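## Task

Take the tube with the largest diameter off the rack and slide it onto the cold saw until its end rests against the length stop, with the tube lying motionless along the saw's rollers. The length stop must finish at its original setting, the two remaining tubes must stay seated between their rack pins, and no tube may be bent.

## Robot and tools

ROBOT AND FRAME. Two arms, left_arm and right_arm, each ride a carriage on one floor track that runs along y at x = 0. left_rail is always the carriage at larger y; right_rail carries right_arm. Each arm base sits at x = 0, y = its carriage's position_m, z = 0.03 m, facing +x. Scene frame: fixed to the table, table top z = 0, +z up, +x the direction the arms face, +y to their left. The table edge is at x = 0.31 m. Each gripper has its own axes: fingers point along its +z, and close and open along its y.

execute_actions. Argument actions: a list run in order (empty list = just report state and the scene number); optional cameras list of names (cam_high, cam_low, cam_bench_left, cam_bench_right, cam_left_wrist, cam_right_wrist; [] for none). Each action may hold rows, steps, until, and left_rail / right_rail commands.
- rows: 1 to 15 rows, each applied for one control step (1/30 s). A row is always 18 numbers in [-1, 1] covering both arms: left dx, dy, dz, rx, ry, rz, left gripper position, force_limit, speed, then the same nine for the right. dx..rz are an offset, not a pose: measured from that arm's Hand target as it stood when the action began, along that Hand target's own axes. Every row is counted from that same start, not from the previous row, but the next action starts afresh, so repeating an offset moves further. Scale: 1.0 = 0.6 m for dx/dy/dz and 180 degrees for the rotation vector rx, ry, rz. All zeros re-requests the current Hand target. Ramp offsets a little per row (0.01 per row is about 0.18 m/s) so held parts are not jolted.
- Gripper numbers (absolute commands): position +1 fully open (140 mm), pads touch near -0.8, -1 closes until blocked. force_limit -1 to +1 sets squeeze (about 14 N to 58 N at slowest close); speed -1 to +1 sets closing rate (about 30 to 250 mm/s), and faster closing grips harder. Both start at +1. To leave a gripper unchanged, resend its last three numbers; 0 is a real command.
- steps: 1 to 450 control steps, default 15, at least one per row. After the last row the arm keeps heading to that row's target.
- until: ends the action early when rail conditions hold, e.g. {"left_rail": {"position_status": ["!=", "moving"]}} or {"all": {"status": "ended"}}. Numbers need a comparison (=, !=, <, <=, >, >=). It does not stop the arms.
- Rail commands: position_m is an absolute place in scene y, metres (left_rail -1.1 to 2, right_rail -2 to 1.1); speed_m_s 0.01 to 1; acceleration_factor 0.1 to 1; or {"stop": true}. Keep carriages about 0.98 m or more apart. Wait for arrival before placing a gripper at a scene point; a drive carries its arm's target along. Out-of-range values reject the whole call.

move. Straight-line paths for both grippers. target: one 18-number row or a list of up to 15 rows, same layout and scale as rows; every row is an offset from the Hand targets at the move's start, not from the previous row. speed: m/s, 0.002 to 2 (default 0.25), one value or one per target. blend: corner rounding in m per target (0 = stop at each). stop_force: 10 to 80 N, one value for both arms; a path ends when push against its motion exceeds it. Use it only slowly, not while the gripper turns, and only once the carriage is still; leave it out when backing away from a contact. zero (default true) re-zeros the force baseline. blocking=false returns early and cannot combine with stop_force. Paths do not avoid obstacles; total path time caps at 10 s.

wait: seconds 0 to 10, everything continues. stop: brakes a running move (not rails). zoom_image: camera (not cam_low) and region [x0, y0, x1, y1] in pixels, at most 504 by 504. finished_scene: scene number 1 to 3; ends the scene irreversibly and the goal must then hold on its own.

RESULTS. end_effector_position (m) and end_effector_quat_wxyz are in the scene frame; the position is the point between closed pads, fingertips about 33 mm further. Hand target is each arm's base for the next offsets. Joint positions: per arm rail (m), waist, shoulder, elbow, forearm roll, wrist pitch, wrist roll (rad); joint torques and Flange force (gripper axes, includes held weight, noisy). object_status: 0 moving, 2 stopped while closing (a grip), 3 reached position or pads met, 1 stopped while opening. position_measured in counts: 3 open, about 139 = 60 mm, 200 = 20 mm, 230 pads touching. Rail lines: position_m, position_status (moving, done, contact_stop, time_out, stopped, stopped_with_arm, stopped_for_other_arm, stopped_for_other_carriage), position_answer (taken / not_taken). move adds a line such as done, off_target, held or fault plus limits like paced or held.

CAUTIONS. Each control step clips commands to 70 mm and 16 degrees from the measured pose. Grip in the fingertip quarter of the pads; deeper, the fingers fold and grip unreliably, and pushing fingertips into a surface folds them. Net force of 144 N or joint load limits (waist and shoulder 316, elbow 148, wrist joints 41.8 N m) fault-stop the arm for 10 s; arms are stiff, so never aim past a firm contact. Never let the arms or carriages touch each other, including one gripper closing on the other's fingers. Avoid moving a gripper close to its own base. Do not drop tubes, release them while moving, strike the saw, rack or stop, twist heavy tubes held off-centre, bend tubes, or let anything leave the table. Watch for MOTOR HOT lines; long stretched holds overheat motors. Loose objects may get brief outside pushes.

Each tool is called after "Call:" as name([rows], argument=value, ...), one row to a line, values as JSON.

## Session

Call:
execute_actions(actions=[])

Scene clock: 0.00 s.
left_arm: end_effector_position=(+0.6600, +1.6171, +0.4937) position_measured=3 object_status=3 end_effector_quat_wxyz=(+0.000, +1.000, +0.000, +0.000) | right_arm: end_effector_position=(+0.6600, -1.1456, +0.4937) position_measured=3 object_status=3 end_effector_quat_wxyz=(+0.000, +1.000, +0.000, +0.000)
Joint positions: left_arm=[1.618 -0.053 0.164 1.35 0 1.628 1.518] | right_arm=[-1.145 -0.053 0.164 1.35 0 1.628 1.518]
Joint velocities: within noise
Joint torques (N m): no reading
Flange force (N): no reading
Hand target: left_arm +0.6600, +1.6171, +0.4937; +0.000, +1.000, +0.000, +0.000 | right_arm +0.6600, -1.1456, +0.4937; +0.000, +1.000, +0.000, +0.000
Tool commands: left_gripper/position=+1.0 left_gripper/force_limit=+1.0 left_gripper/speed=+1.0 right_gripper/position=+1.0 right_gripper/force_limit=+1.0 right_gripper/speed=+1.0
left_rail: position_m=1.618 position_status=done
right_rail: position_m=-1.145 position_status=done

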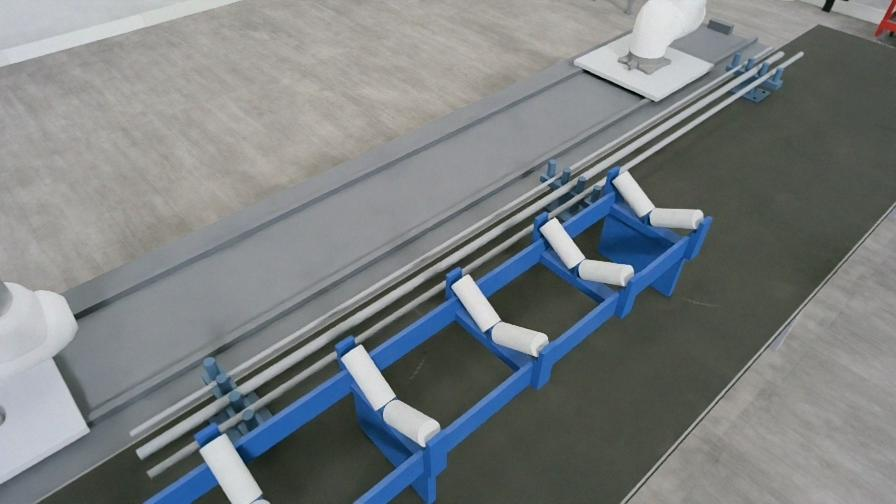

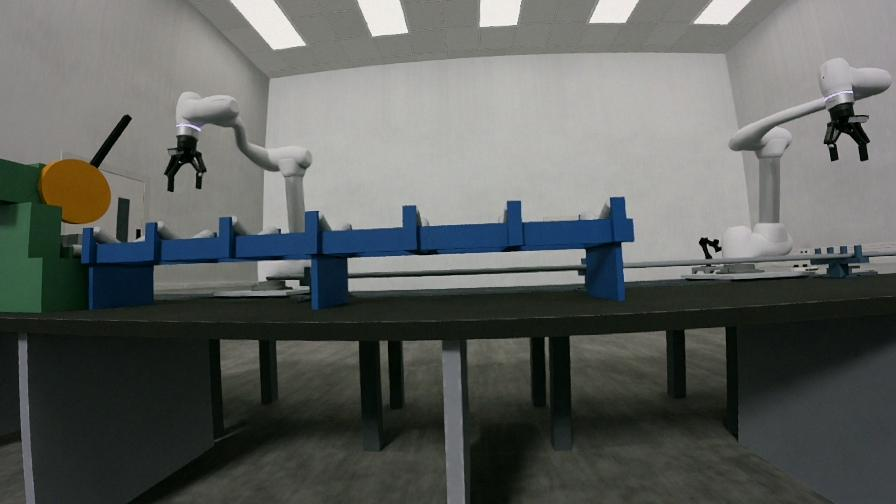

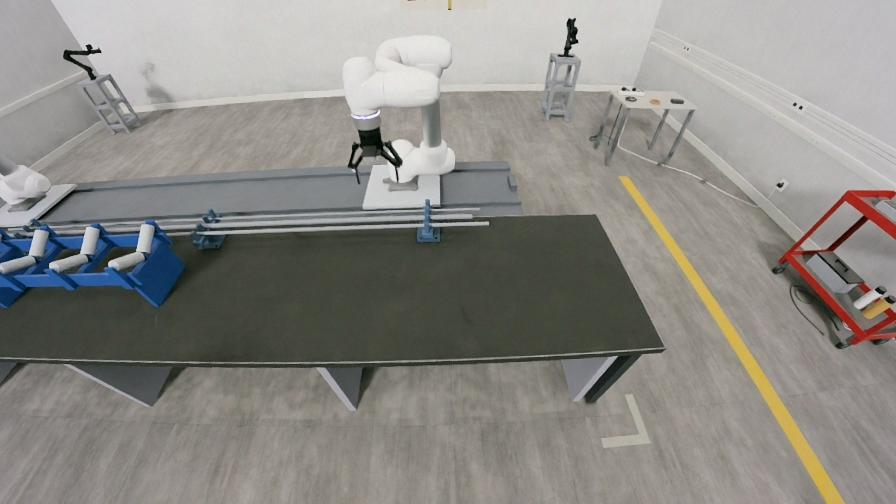

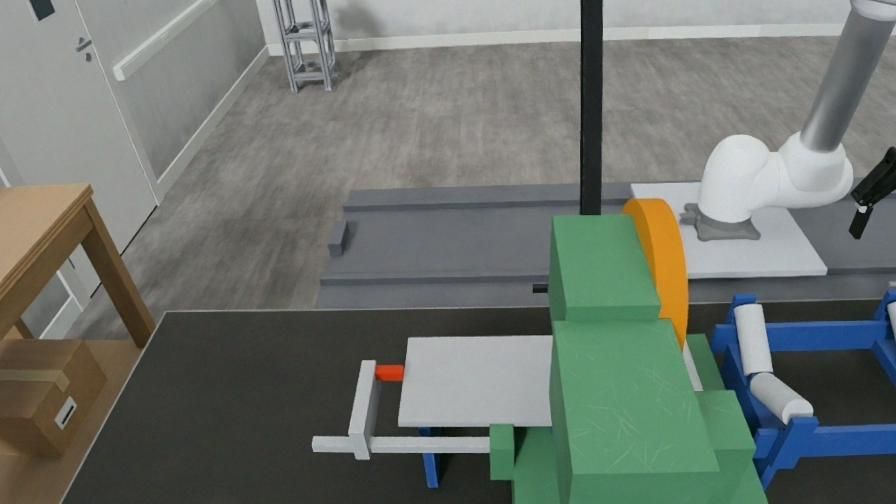

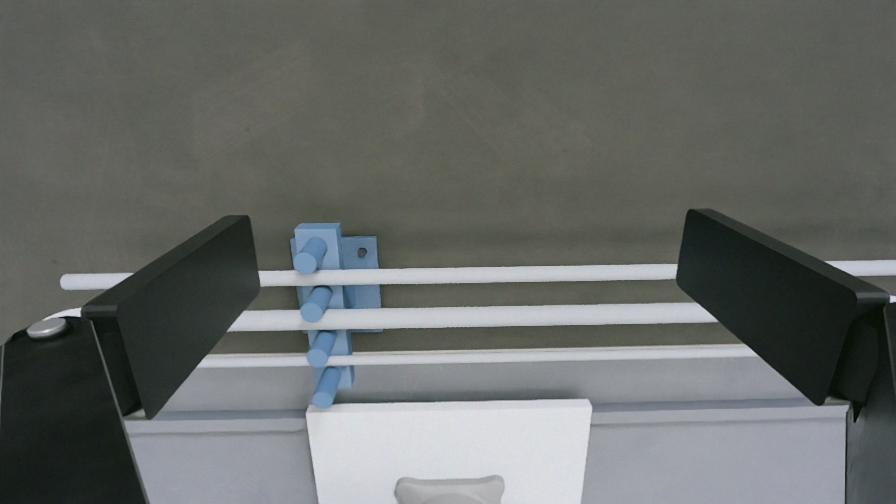

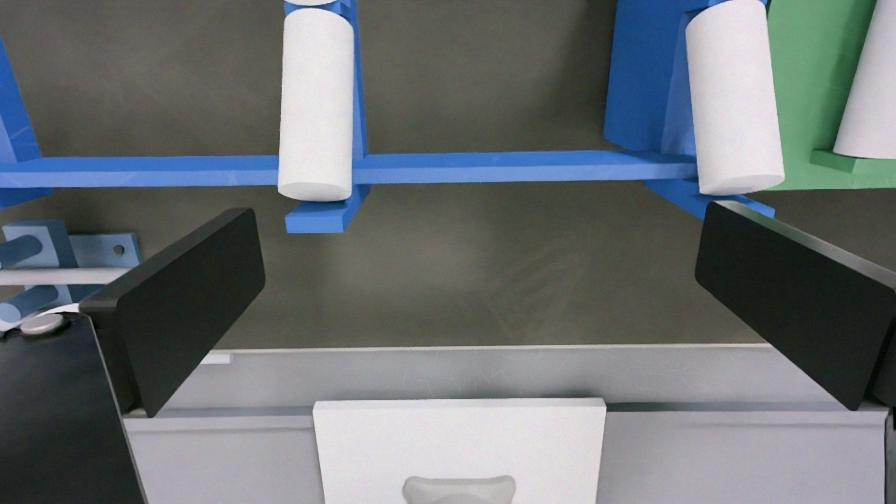

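Call:
zoom_image(camera="cam_high", region=[120, 300, 400, 500])

Call:
zoom_image(camera="cam_high", region=[480, 20, 820, 240])

Call:
zoom_image(camera="cam_left_wrist", region=[200, 200, 480, 420])

Call:
zoom_image(camera="cam_bench_right", region=[300, 280, 800, 504])

Call:
zoom_image(camera="cam_low", region=[0, 150, 360, 350])

Call:
zoom_image(camera="cam_bench_left", region=[0, 140, 520, 340])

Scaled by 1.800 from the camera's 896x504 image, which has a finer 1280x720 frame.

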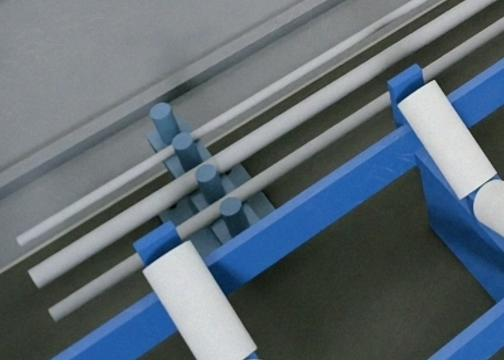

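Scaled by 1.482 from the camera's 896x504 image, which has a finer 1280x720 frame.

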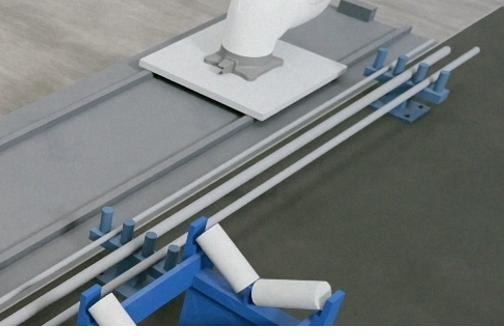

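Scaled by 1.800 from the camera's 896x504 image, which has a finer 1280x720 frame.

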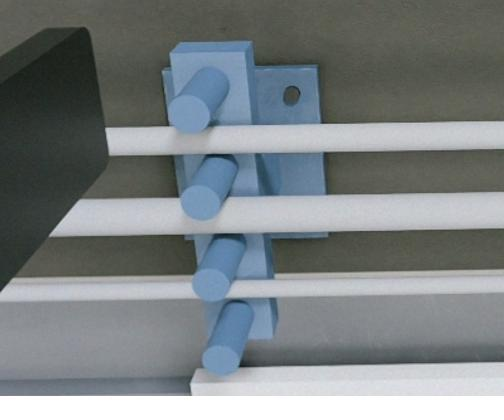

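Scaled by 1.008 from the camera's 896x504 image, which has a finer 1280x720 frame.

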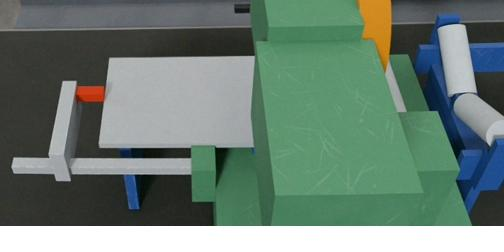

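Scaled by 1.400 from the camera's 896x504 image, which has a finer 1280x720 frame.

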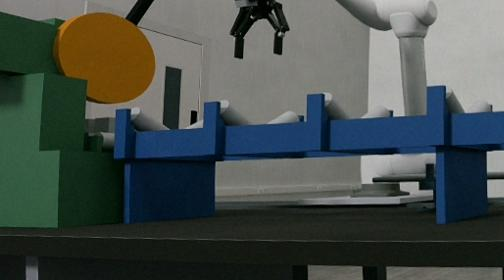

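Region (0, 140, 520, 340) is 520x200 pixels. A region can be at most 504 by 504 pixels.

Call:
execute_actions([
  {"right_rail": {"position_m": -0.6}, "steps": 300, "until": {"right_rail": {"position_status": ["!=", "moving"]}}},
], cameras=["cam_right_wrist", "cam_high"])

Call:
execute_actions([
  {"right_rail": {"position_m": 0.05}, "steps": 300, "until": {"right_rail": {"position_status": ["!=", "moving"]}}},
], cameras=["cam_right_wrist", "cam_high", "cam_low"])

Scene clock: 11.13 s.
left_arm: end_effector_position=(+0.6600, +1.6171, +0.4937) position_measured=3 object_status=3 end_effector_quat_wxyz=(+0.000, +1.000, +0.000, +0.000) | right_arm: end_effector_position=(+0.6600, -0.6006, +0.4937) position_measured=3 object_status=3 end_effector_quat_wxyz=(+0.000, +1.000, +0.000, +0.000)
Joint positions: left_arm=[1.618 -0.053 0.164 1.35 0 1.628 1.518] | right_arm=[-0.6 -0.053 0.164 1.35 0 1.628 1.518]
Joint torques (N m): left_arm=[2.46 -59.96 -45.03 4.49 0.35 0.14] | right_arm=[-0.64 -55.93 -42.94 4.35 -0.06 0.31]
Flange force (N): left_arm=[-4.3 4.0 6.6] | right_arm=[-6.7 -0.6 2.3]
Hand target: left_arm +0.6600, +1.6171, +0.4937; +0.000, +1.000, +0.000, +0.000 | right_arm +0.6600, -0.6006, +0.4937; +0.000, +1.000, +0.000, +0.000
Tool commands: left_gripper/position=+1.0 left_gripper/force_limit=+1.0 left_gripper/speed=+1.0 right_gripper/position=+1.0 right_gripper/force_limit=+1.0 right_gripper/speed=+1.0
left_rail: position_m=1.618 position_status=done
right_rail: position_m=-0.600 position_status=done
Images, in order (width x height): cam_high 896x504, cam_right_wrist 896x504.

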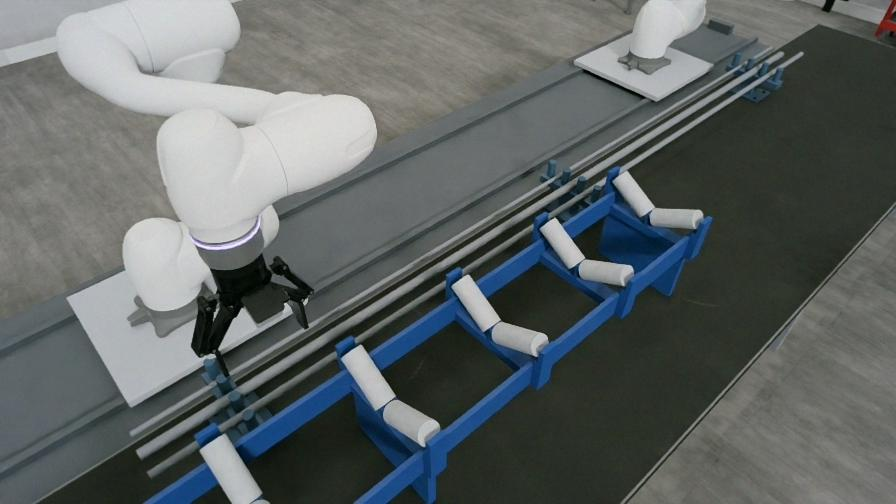

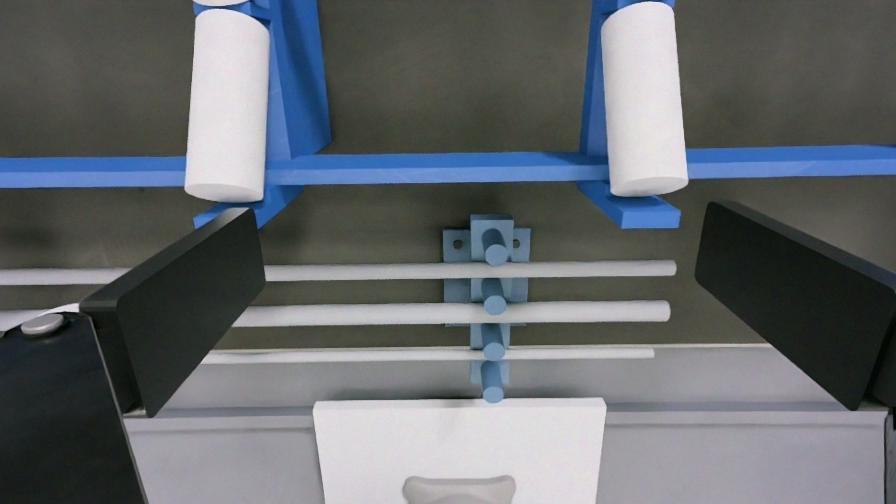

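Scene clock: 13.37 s.
left_arm: end_effector_position=(+0.6600, +1.6171, +0.4937) position_measured=3 object_status=3 end_effector_quat_wxyz=(+0.000, +1.000, +0.000, +0.000) | right_arm: end_effector_position=(+0.6600, +0.0494, +0.4937) position_measured=3 object_status=3 end_effector_quat_wxyz=(+0.000, +1.000, +0.000, +0.000)
Joint positions: left_arm=[1.618 -0.053 0.164 1.35 0 1.628 1.518] | right_arm=[0.05 -0.053 0.164 1.35 0 1.628 1.518]
Joint torques (N m): left_arm=[2.89 -60.47 -44.96 4.48 0.43 0.2] | right_arm=[-0.98 -56.33 -42.92 4.39 -0.06 0.34]
Flange force (N): left_arm=[-4.1 4.5 5.9] | right_arm=[-5.9 -1.0 2.2]
Hand target: left_arm +0.6600, +1.6171, +0.4937; +0.000, +1.000, +0.000, +0.000 | right_arm +0.6600, +0.0494, +0.4937; +0.000, +1.000, +0.000, +0.000
Tool commands: left_gripper/position=+1.0 left_gripper/force_limit=+1.0 left_gripper/speed=+1.0 right_gripper/position=+1.0 right_gripper/force_limit=+1.0 right_gripper/speed=+1.0
left_rail: position_m=1.618 position_status=done
right_rail: position_m=0.050 position_status=done
Images, in order (width x height): cam_high 896x504, cam_low 896x504, cam_right_wrist 896x504.

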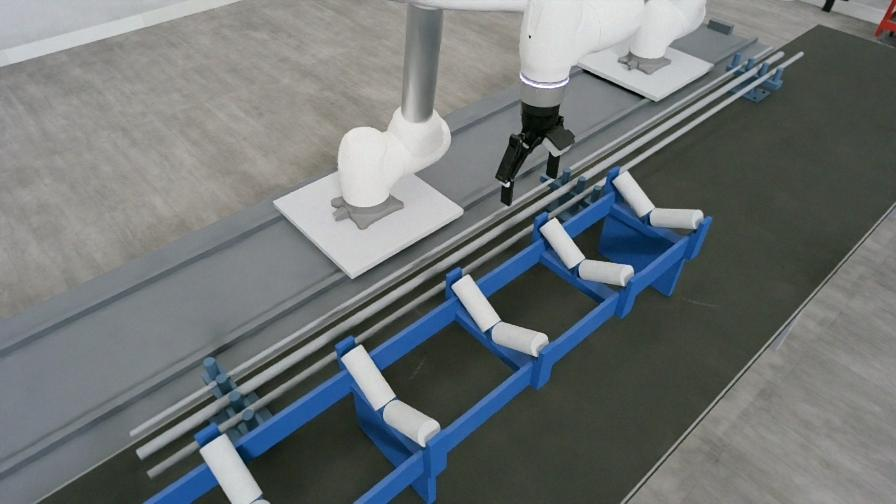

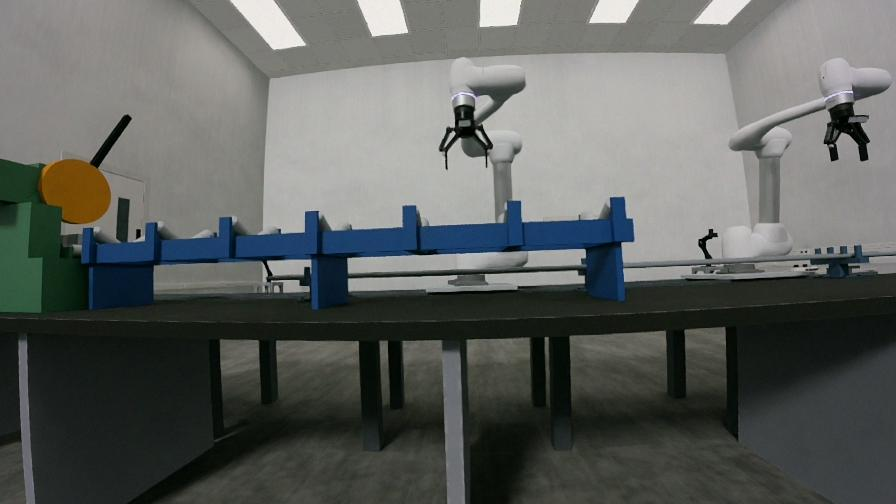

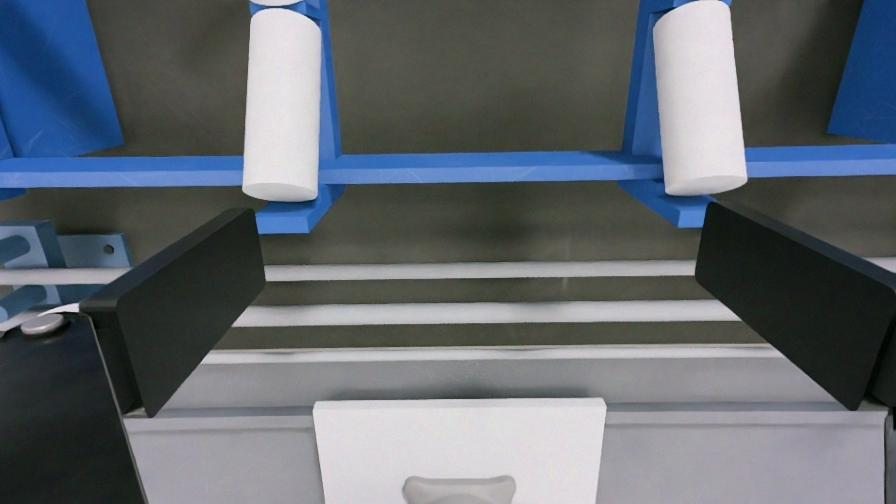

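Call:
execute_actions([
  {"right_rail": {"position_m": -0.373}, "steps": 300, "until": {"right_rail": {"position_status": ["!=", "moving"]}}},
], cameras=["cam_right_wrist"])

Call:
move(target=[-0.4, -0.385, 0.156, 0, 0, 0.5, -0.05, 0, 0, -0.4, -0.367, 0.156, 0, 0, -0.5, -0.05, 0, 0], speed=0.3)

Scene clock: 21.27 s.
left_arm: end_effector_position=(+0.6600, +1.6171, +0.4937) position_measured=3 object_status=3 end_effector_quat_wxyz=(+0.000, +1.000, +0.000, +0.000) | right_arm: end_effector_position=(+0.6600, -0.3735, +0.4937) position_measured=3 object_status=3 end_effector_quat_wxyz=(+0.000, +1.000, +0.000, +0.000)
Joint positions: left_arm=[1.618 -0.053 0.164 1.35 0 1.628 1.518] | right_arm=[-0.373 -0.053 0.164 1.35 0 1.628 1.518]
Joint torques (N m): left_arm=[2.71 -60.11 -45.32 4.35 0.42 0.2] | right_arm=[-1.16 -55.9 -43.14 4.38 -0.04 0.32]
Flange force (N): left_arm=[-4.5 4.4 7.1] | right_arm=[-7.2 -1.7 2.7]
Hand target: left_arm +0.6600, +1.6171, +0.4937; +0.000, +1.000, +0.000, +0.000 | right_arm +0.6600, -0.3735, +0.4937; +0.000, +1.000, +0.000, +0.000
Tool commands: left_gripper/position=+1.0 left_gripper/force_limit=+1.0 left_gripper/speed=+1.0 right_gripper/position=+1.0 right_gripper/force_limit=+1.0 right_gripper/speed=+1.0
left_rail: position_m=1.618 position_status=done
right_rail: position_m=-0.373 position_status=done
Images, in order (width x height): cam_right_wrist 896x504.

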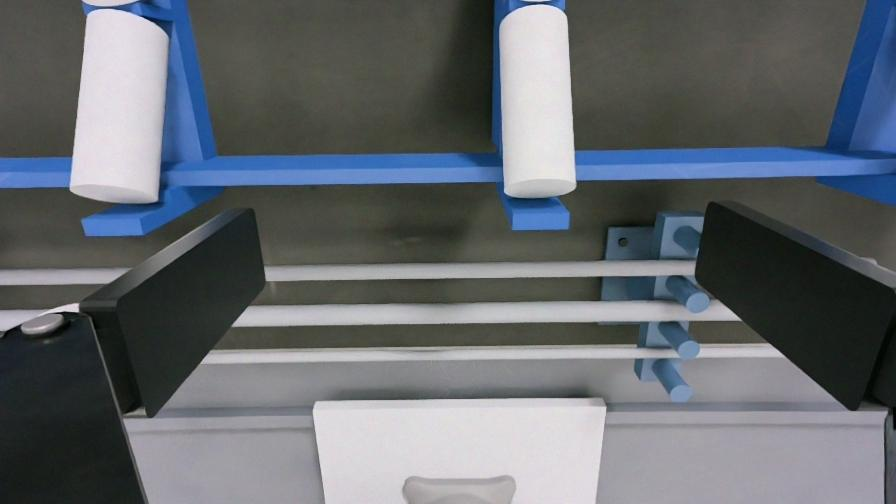

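Scene clock: 24.40 s.
left_arm: end_effector_position=(+0.4200, +1.8481, +0.4001) position_measured=135 object_status=3 end_effector_quat_wxyz=(+0.000, +0.707, -0.707, +0.000) | right_arm: end_effector_position=(+0.4200, -0.1533, +0.4001) position_measured=135 object_status=3 end_effector_quat_wxyz=(+0.000, +0.707, +0.707, +0.000)
Joint positions: left_arm=[1.618 0.43 -0.125 1.813 0 1.454 3.571] | right_arm=[-0.373 0.409 -0.134 1.82 0 1.455 0.409]
Joint torques (N m): left_arm=[2.69 -29.2 -44.49 4.3 0.43 0.04] | right_arm=[-1.72 -25.11 -42.91 4.39 0 0.33]
Flange force (N): left_arm=[6.5 0.1 5.4] | right_arm=[-0.3 -6.9 1.6]
Hand target: left_arm +0.4200, +1.8481, +0.4001; +0.000, +0.707, -0.707, +0.000 | right_arm +0.4200, -0.1533, +0.4001; +0.000, +0.707, +0.707, +0.000
Off the commanded pose: left_arm 0.000 m, 0 deg | right_arm 0.000 m, 0 deg.
left_rail: position_m=1.618 position_status=done
right_rail: position_m=-0.373 position_status=done
move: done

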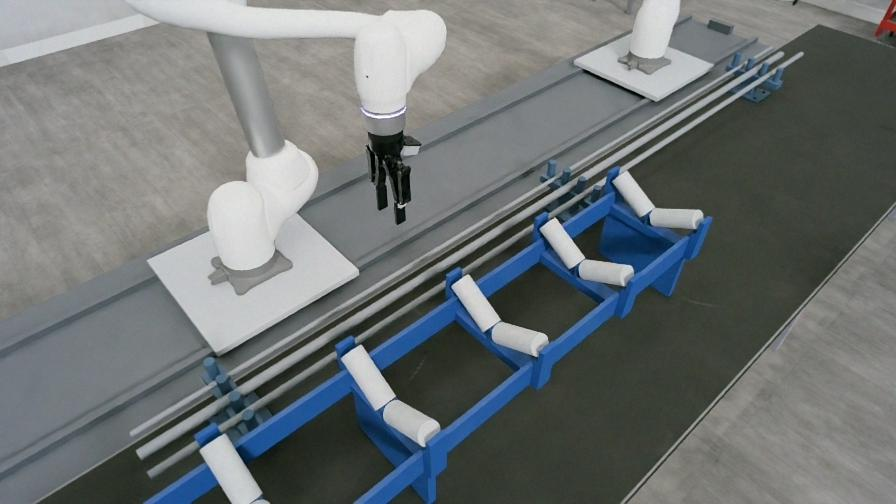

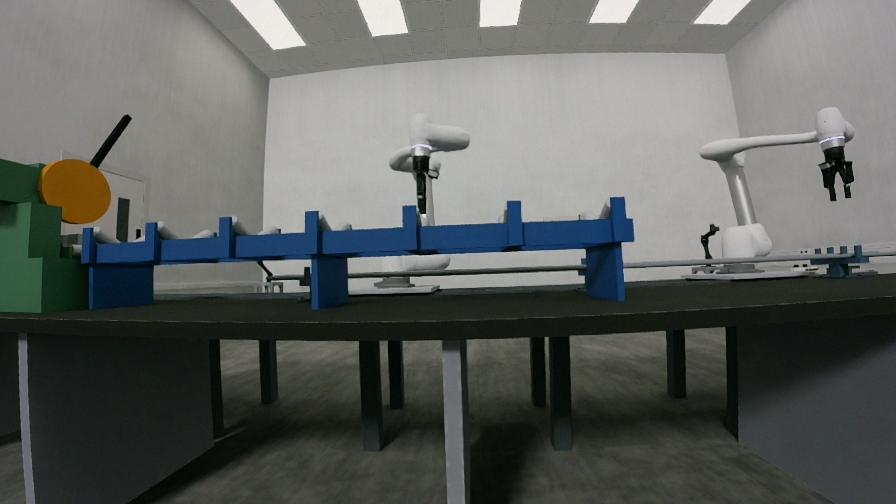

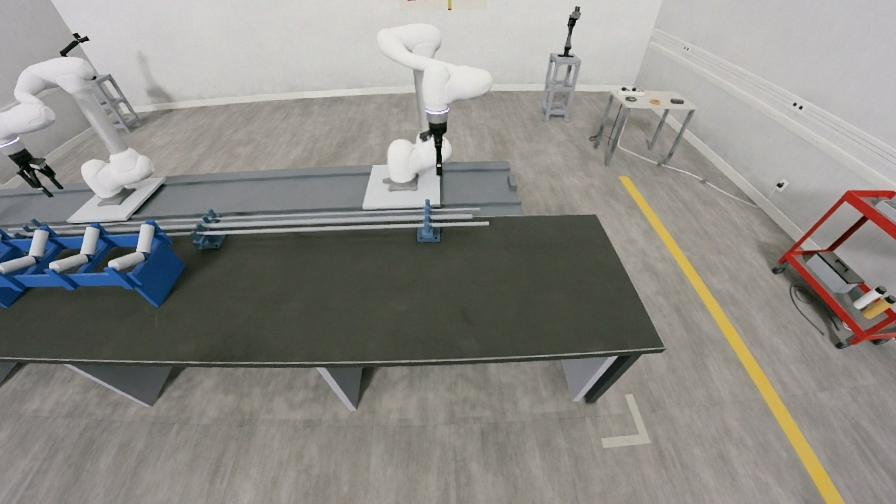

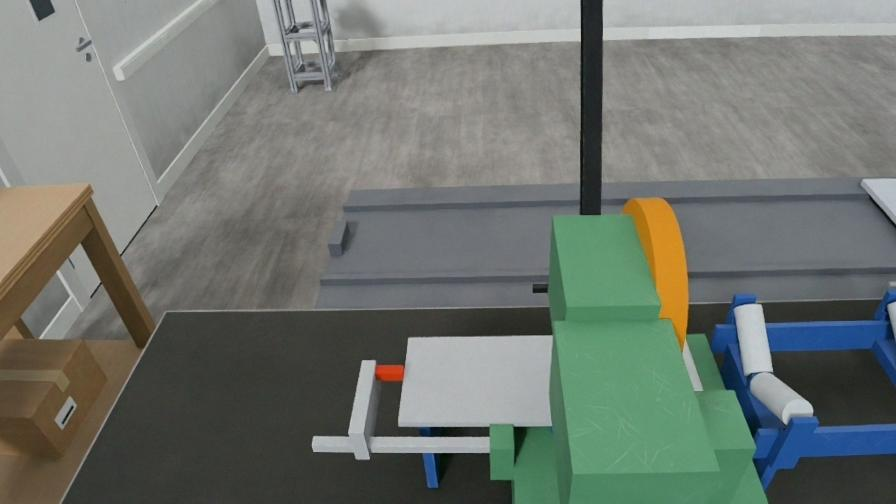

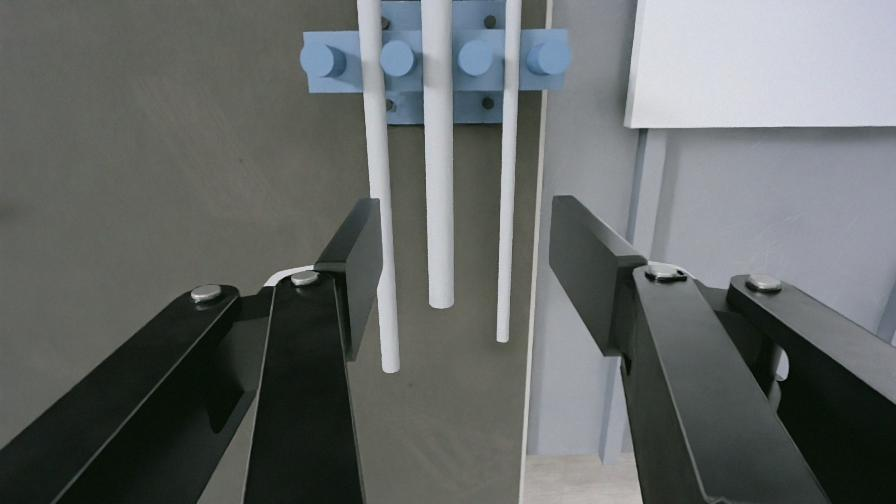

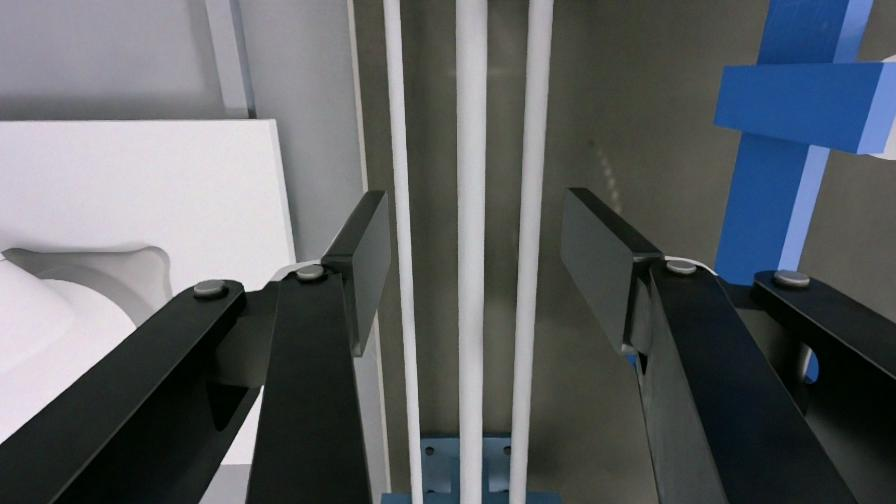

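Call:
move(target=[0, 0.0233, 0.2, 0, 0, 0, -0.16, 0, 0, 0, -0.0233, 0.2, 0, 0, 0, -0.16, 0, 0], speed=0.2, cameras=["cam_left_wrist", "cam_right_wrist", "cam_bench_left"])

Scene clock: 27.83 s.
left_arm: end_effector_position=(+0.4060, +1.8481, +0.2801) position_measured=149 object_status=3 end_effector_quat_wxyz=(+0.000, +0.707, -0.707, +0.000) | right_arm: end_effector_position=(+0.4060, -0.1533, +0.2801) position_measured=149 object_status=3 end_effector_quat_wxyz=(+0.000, +0.707, +0.707, +0.000)
Joint positions: left_arm=[1.618 0.442 -0.099 2.011 0 1.23 3.584] | right_arm=[-0.373 0.421 -0.108 2.018 0 1.231 0.421]
Joint torques (N m): left_arm=[2.7 -30.01 -42.91 4.04 0.4 0.14] | right_arm=[-1.1 -25.44 -40.87 4.18 -0.14 0.26]
Flange force (N): left_arm=[7.4 0.3 6.0] | right_arm=[-1.7 -6.8 -0.2]
Hand target: left_arm +0.4060, +1.8481, +0.2801; +0.000, +0.707, -0.707, +0.000 | right_arm +0.4060, -0.1533, +0.2801; +0.000, +0.707, +0.707, +0.000
Off the commanded pose: left_arm 0.000 m, 0 deg | right_arm 0.000 m, 0 deg.
left_rail: position_m=1.618 position_status=done
right_rail: position_m=-0.373 position_status=done
move: done
Images, in order (width x height): cam_bench_left 896x504, cam_left_wrist 896x504, cam_right_wrist 896x504.

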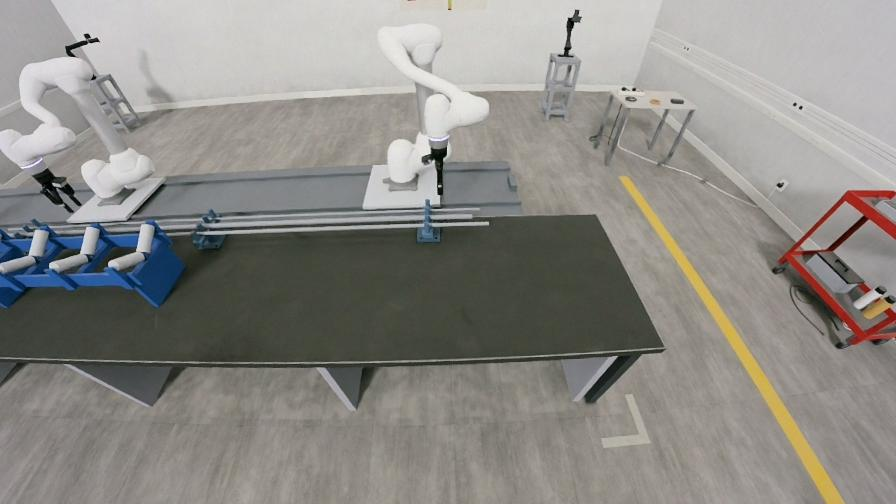

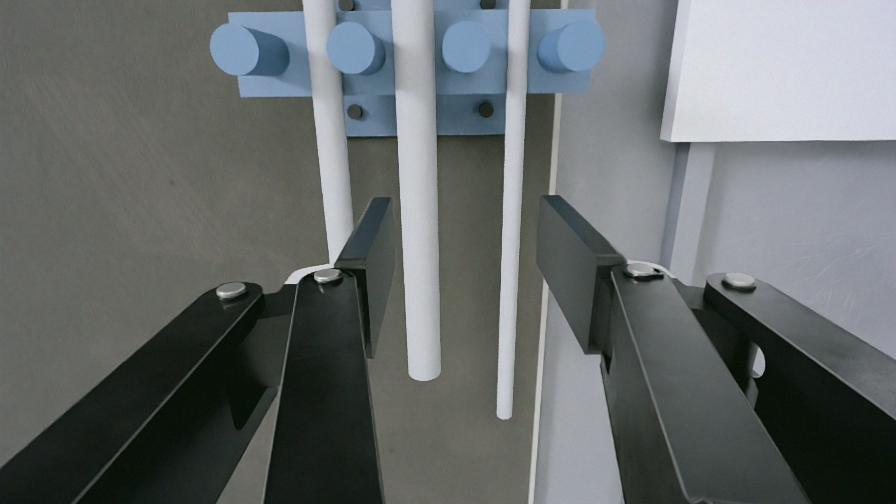

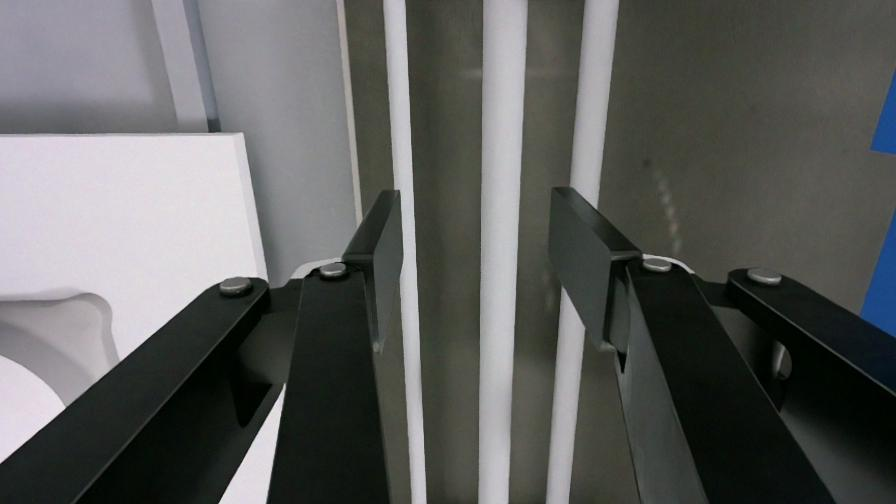

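Call:
move(target=[0, -0.0383, 0.1333, 0, 0, 0, -0.16, 0, 0, 0, 0.0383, 0.1333, 0, 0, 0, -0.16, 0, 0], speed=0.15, cameras=["cam_left_wrist", "cam_right_wrist", "cam_bench_left"])

Call:
zoom_image(camera="cam_bench_left", region=[380, 130, 520, 260])

Scene clock: 33.17 s.
left_arm: end_effector_position=(+0.4290, +1.8481, +0.2001) position_measured=149 object_status=3 end_effector_quat_wxyz=(+0.000, +0.707, -0.707, +0.000) | right_arm: end_effector_position=(+0.4290, -0.1533, +0.2001) position_measured=149 object_status=3 end_effector_quat_wxyz=(+0.000, +0.707, +0.707, +0.000)
Joint positions: left_arm=[1.618 0.422 -0.006 2.081 0 1.067 3.564] | right_arm=[-0.373 0.402 -0.014 2.089 0 1.067 0.402]
Joint torques (N m): left_arm=[2.73 -37 -39.37 3.79 0.25 0.23] | right_arm=[-1.25 -31.27 -37.7 3.84 -0.11 0.31]
Flange force (N): left_arm=[7.0 -0.1 4.0] | right_arm=[-1.8 -8.1 -2.6]
Hand target: left_arm +0.4290, +1.8481, +0.2001; +0.000, +0.707, -0.707, +0.000 | right_arm +0.4290, -0.1533, +0.2001; +0.000, +0.707, +0.707, +0.000
Off the commanded pose: left_arm 0.000 m, 0 deg | right_arm 0.000 m, 0 deg.
left_rail: position_m=1.618 position_status=done
right_rail: position_m=-0.373 position_status=done
move: done
Images, in order (width x height): cam_bench_left 896x504, cam_left_wrist 896x504, cam_right_wrist 896x504.

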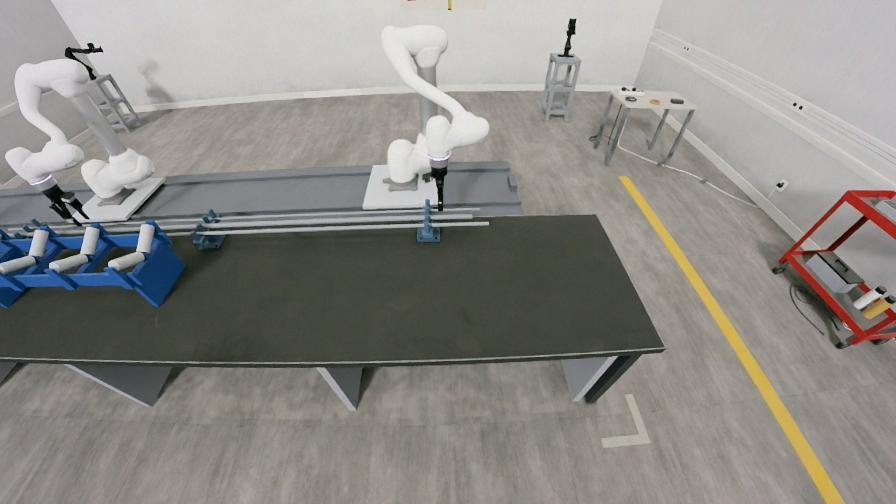

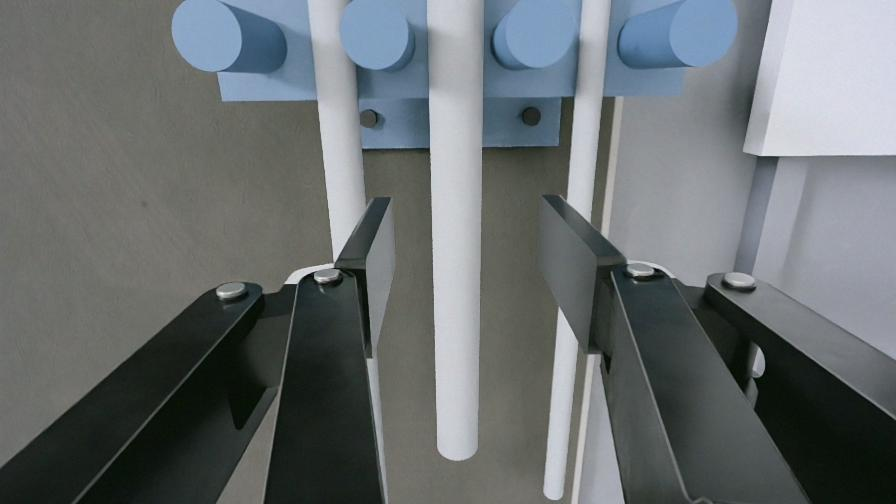

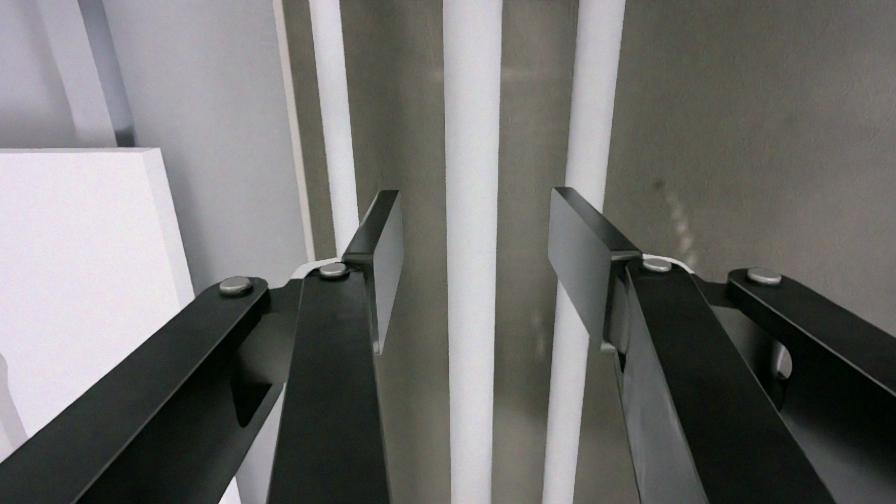

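Scaled by 3.600 from the camera's 896x504 image, which has a finer 1280x720 frame.

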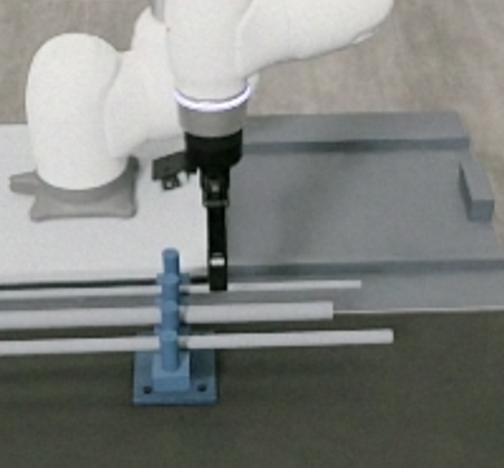

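Call:
move(target=[0, -0.0033, 0, 0, 0, 0, -1, -1, 0, 0, 0.0033, 0, 0, 0, 0, -1, -1, 0], speed=0.1, cameras=["cam_left_wrist", "cam_right_wrist"])

Scene clock: 35.50 s.
left_arm: end_effector_position=(+0.4309, +1.8481, +0.2001) position_measured=234 object_status=3 end_effector_quat_wxyz=(+0.000, +0.707, -0.707, +0.000) | right_arm: end_effector_position=(+0.4309, -0.1533, +0.2001) position_measured=233 object_status=3 end_effector_quat_wxyz=(+0.000, +0.707, +0.707, +0.000)
Joint positions: left_arm=[1.618 0.42 -0.003 2.078 0 1.067 3.562] | right_arm=[-0.373 0.4 -0.011 2.086 0 1.067 0.4]
Joint torques (N m): left_arm=[2.34 -37.39 -39.48 3.86 0.5 0.16] | right_arm=[-1.25 -32.2 -37.71 3.87 0.02 0.32]
Flange force (N): left_arm=[6.2 0.5 5.0] | right_arm=[-1.5 -6.9 -1.7]
Hand target: left_arm +0.4309, +1.8481, +0.2001; +0.000, +0.707, -0.707, +0.000 | right_arm +0.4309, -0.1533, +0.2001; +0.000, +0.707, +0.707, +0.000
Off the commanded pose: left_arm 0.000 m, 0 deg | right_arm 0.000 m, 0 deg.
left_rail: position_m=1.618 position_status=done
right_rail: position_m=-0.373 position_status=done
move: done
Images, in order (width x height): cam_left_wrist 896x504, cam_right_wrist 896x504.

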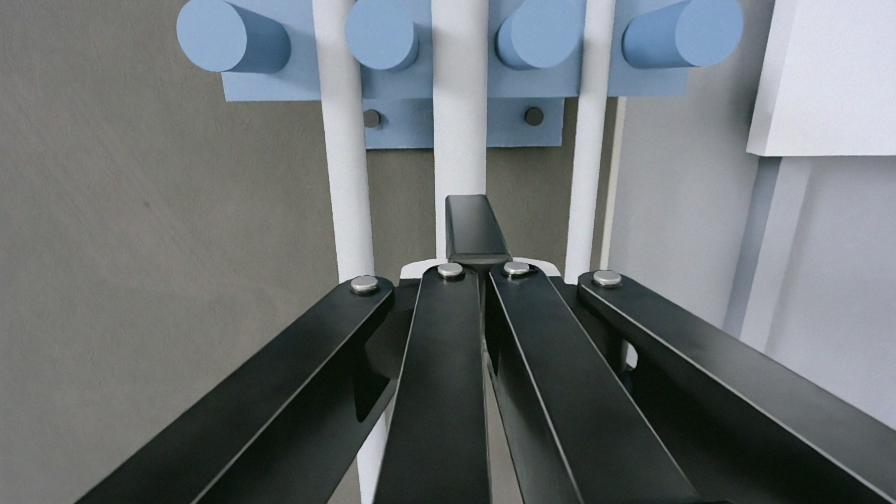

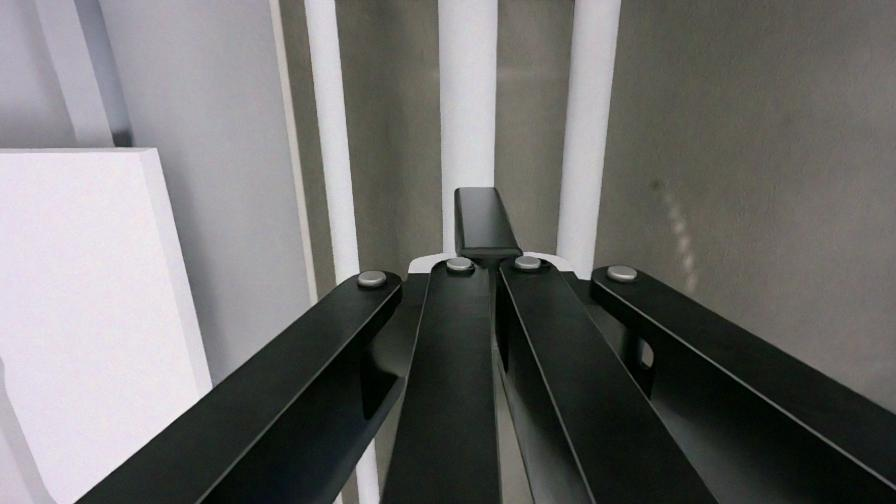

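Call:
move(target=[0, 0, 0.1, 0, 0, 0, -1, -1, 0, 0, 0, 0.1, 0, 0, 0, -1, -1, 0], speed=0.015, stop_force=12, cameras=["cam_left_wrist", "cam_right_wrist"])

Scene clock: 39.97 s.
left_arm: end_effector_position=(+0.4311, +1.8482, +0.1484) position_measured=234 object_status=3 end_effector_quat_wxyz=(+0.000, +0.707, -0.707, +0.000) | right_arm: end_effector_position=(+0.4310, -0.1533, +0.1491) position_measured=233 object_status=3 end_effector_quat_wxyz=(+0.000, +0.707, +0.707, +0.000)
Joint positions: left_arm=[1.618 0.42 0.048 2.134 0 0.959 3.562] | right_arm=[-0.373 0.4 0.039 2.142 0 0.96 0.4]
Joint torques (N m): left_arm=[4.24 -21.97 -22.69 4.62 -1.57 0.2] | right_arm=[0.38 -26.17 -24.58 4.55 0.8 0.29]
Flange force (N): left_arm=[11.9 3.3 -34.6] | right_arm=[-2.6 -2.3 -21.8]
Hand target: left_arm +0.4311, +1.8482, +0.1484; +0.000, +0.707, -0.707, +0.000 (not the last commanded pose) | right_arm +0.4310, -0.1533, +0.1491; +0.000, +0.707, +0.707, +0.000 (not the last commanded pose)
Off the commanded pose: left_arm 0.008 m, 0 deg | right_arm 0.009 m, 0 deg.
left_rail: position_m=1.618 position_status=done
right_rail: position_m=-0.373 position_status=done
move: contact (left_arm, right_arm)
Images, in order (width x height): cam_left_wrist 896x504, cam_right_wrist 896x504.

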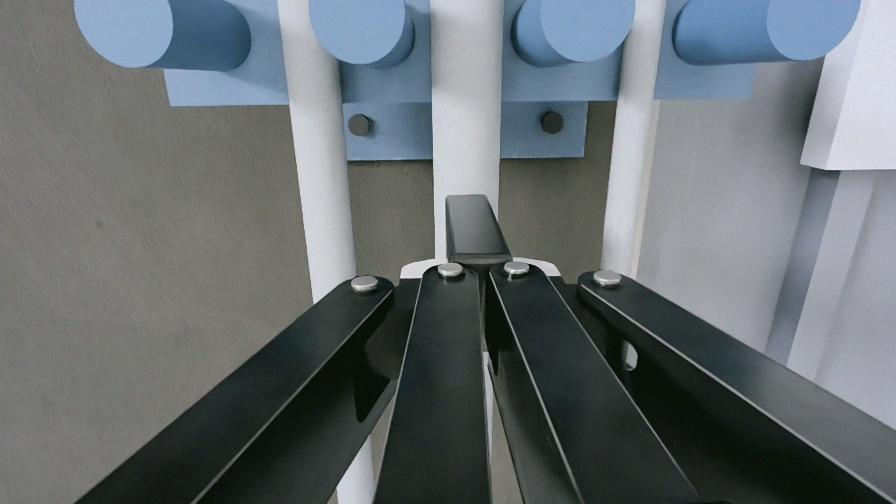

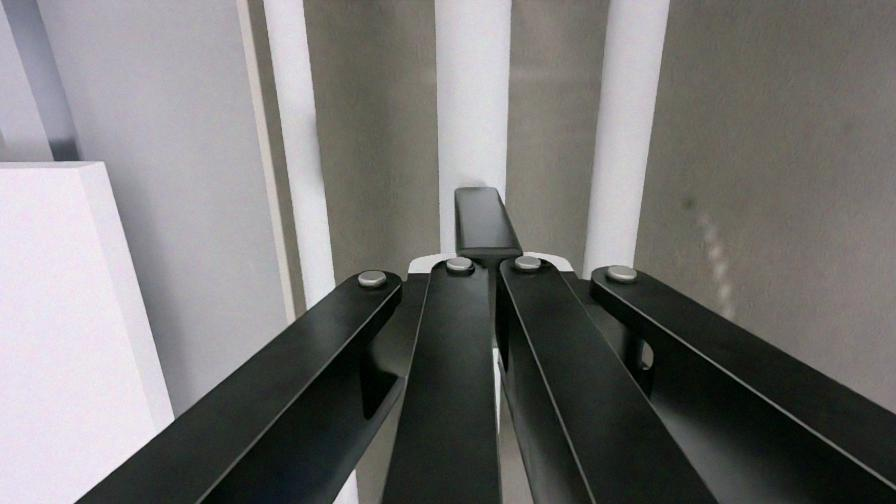

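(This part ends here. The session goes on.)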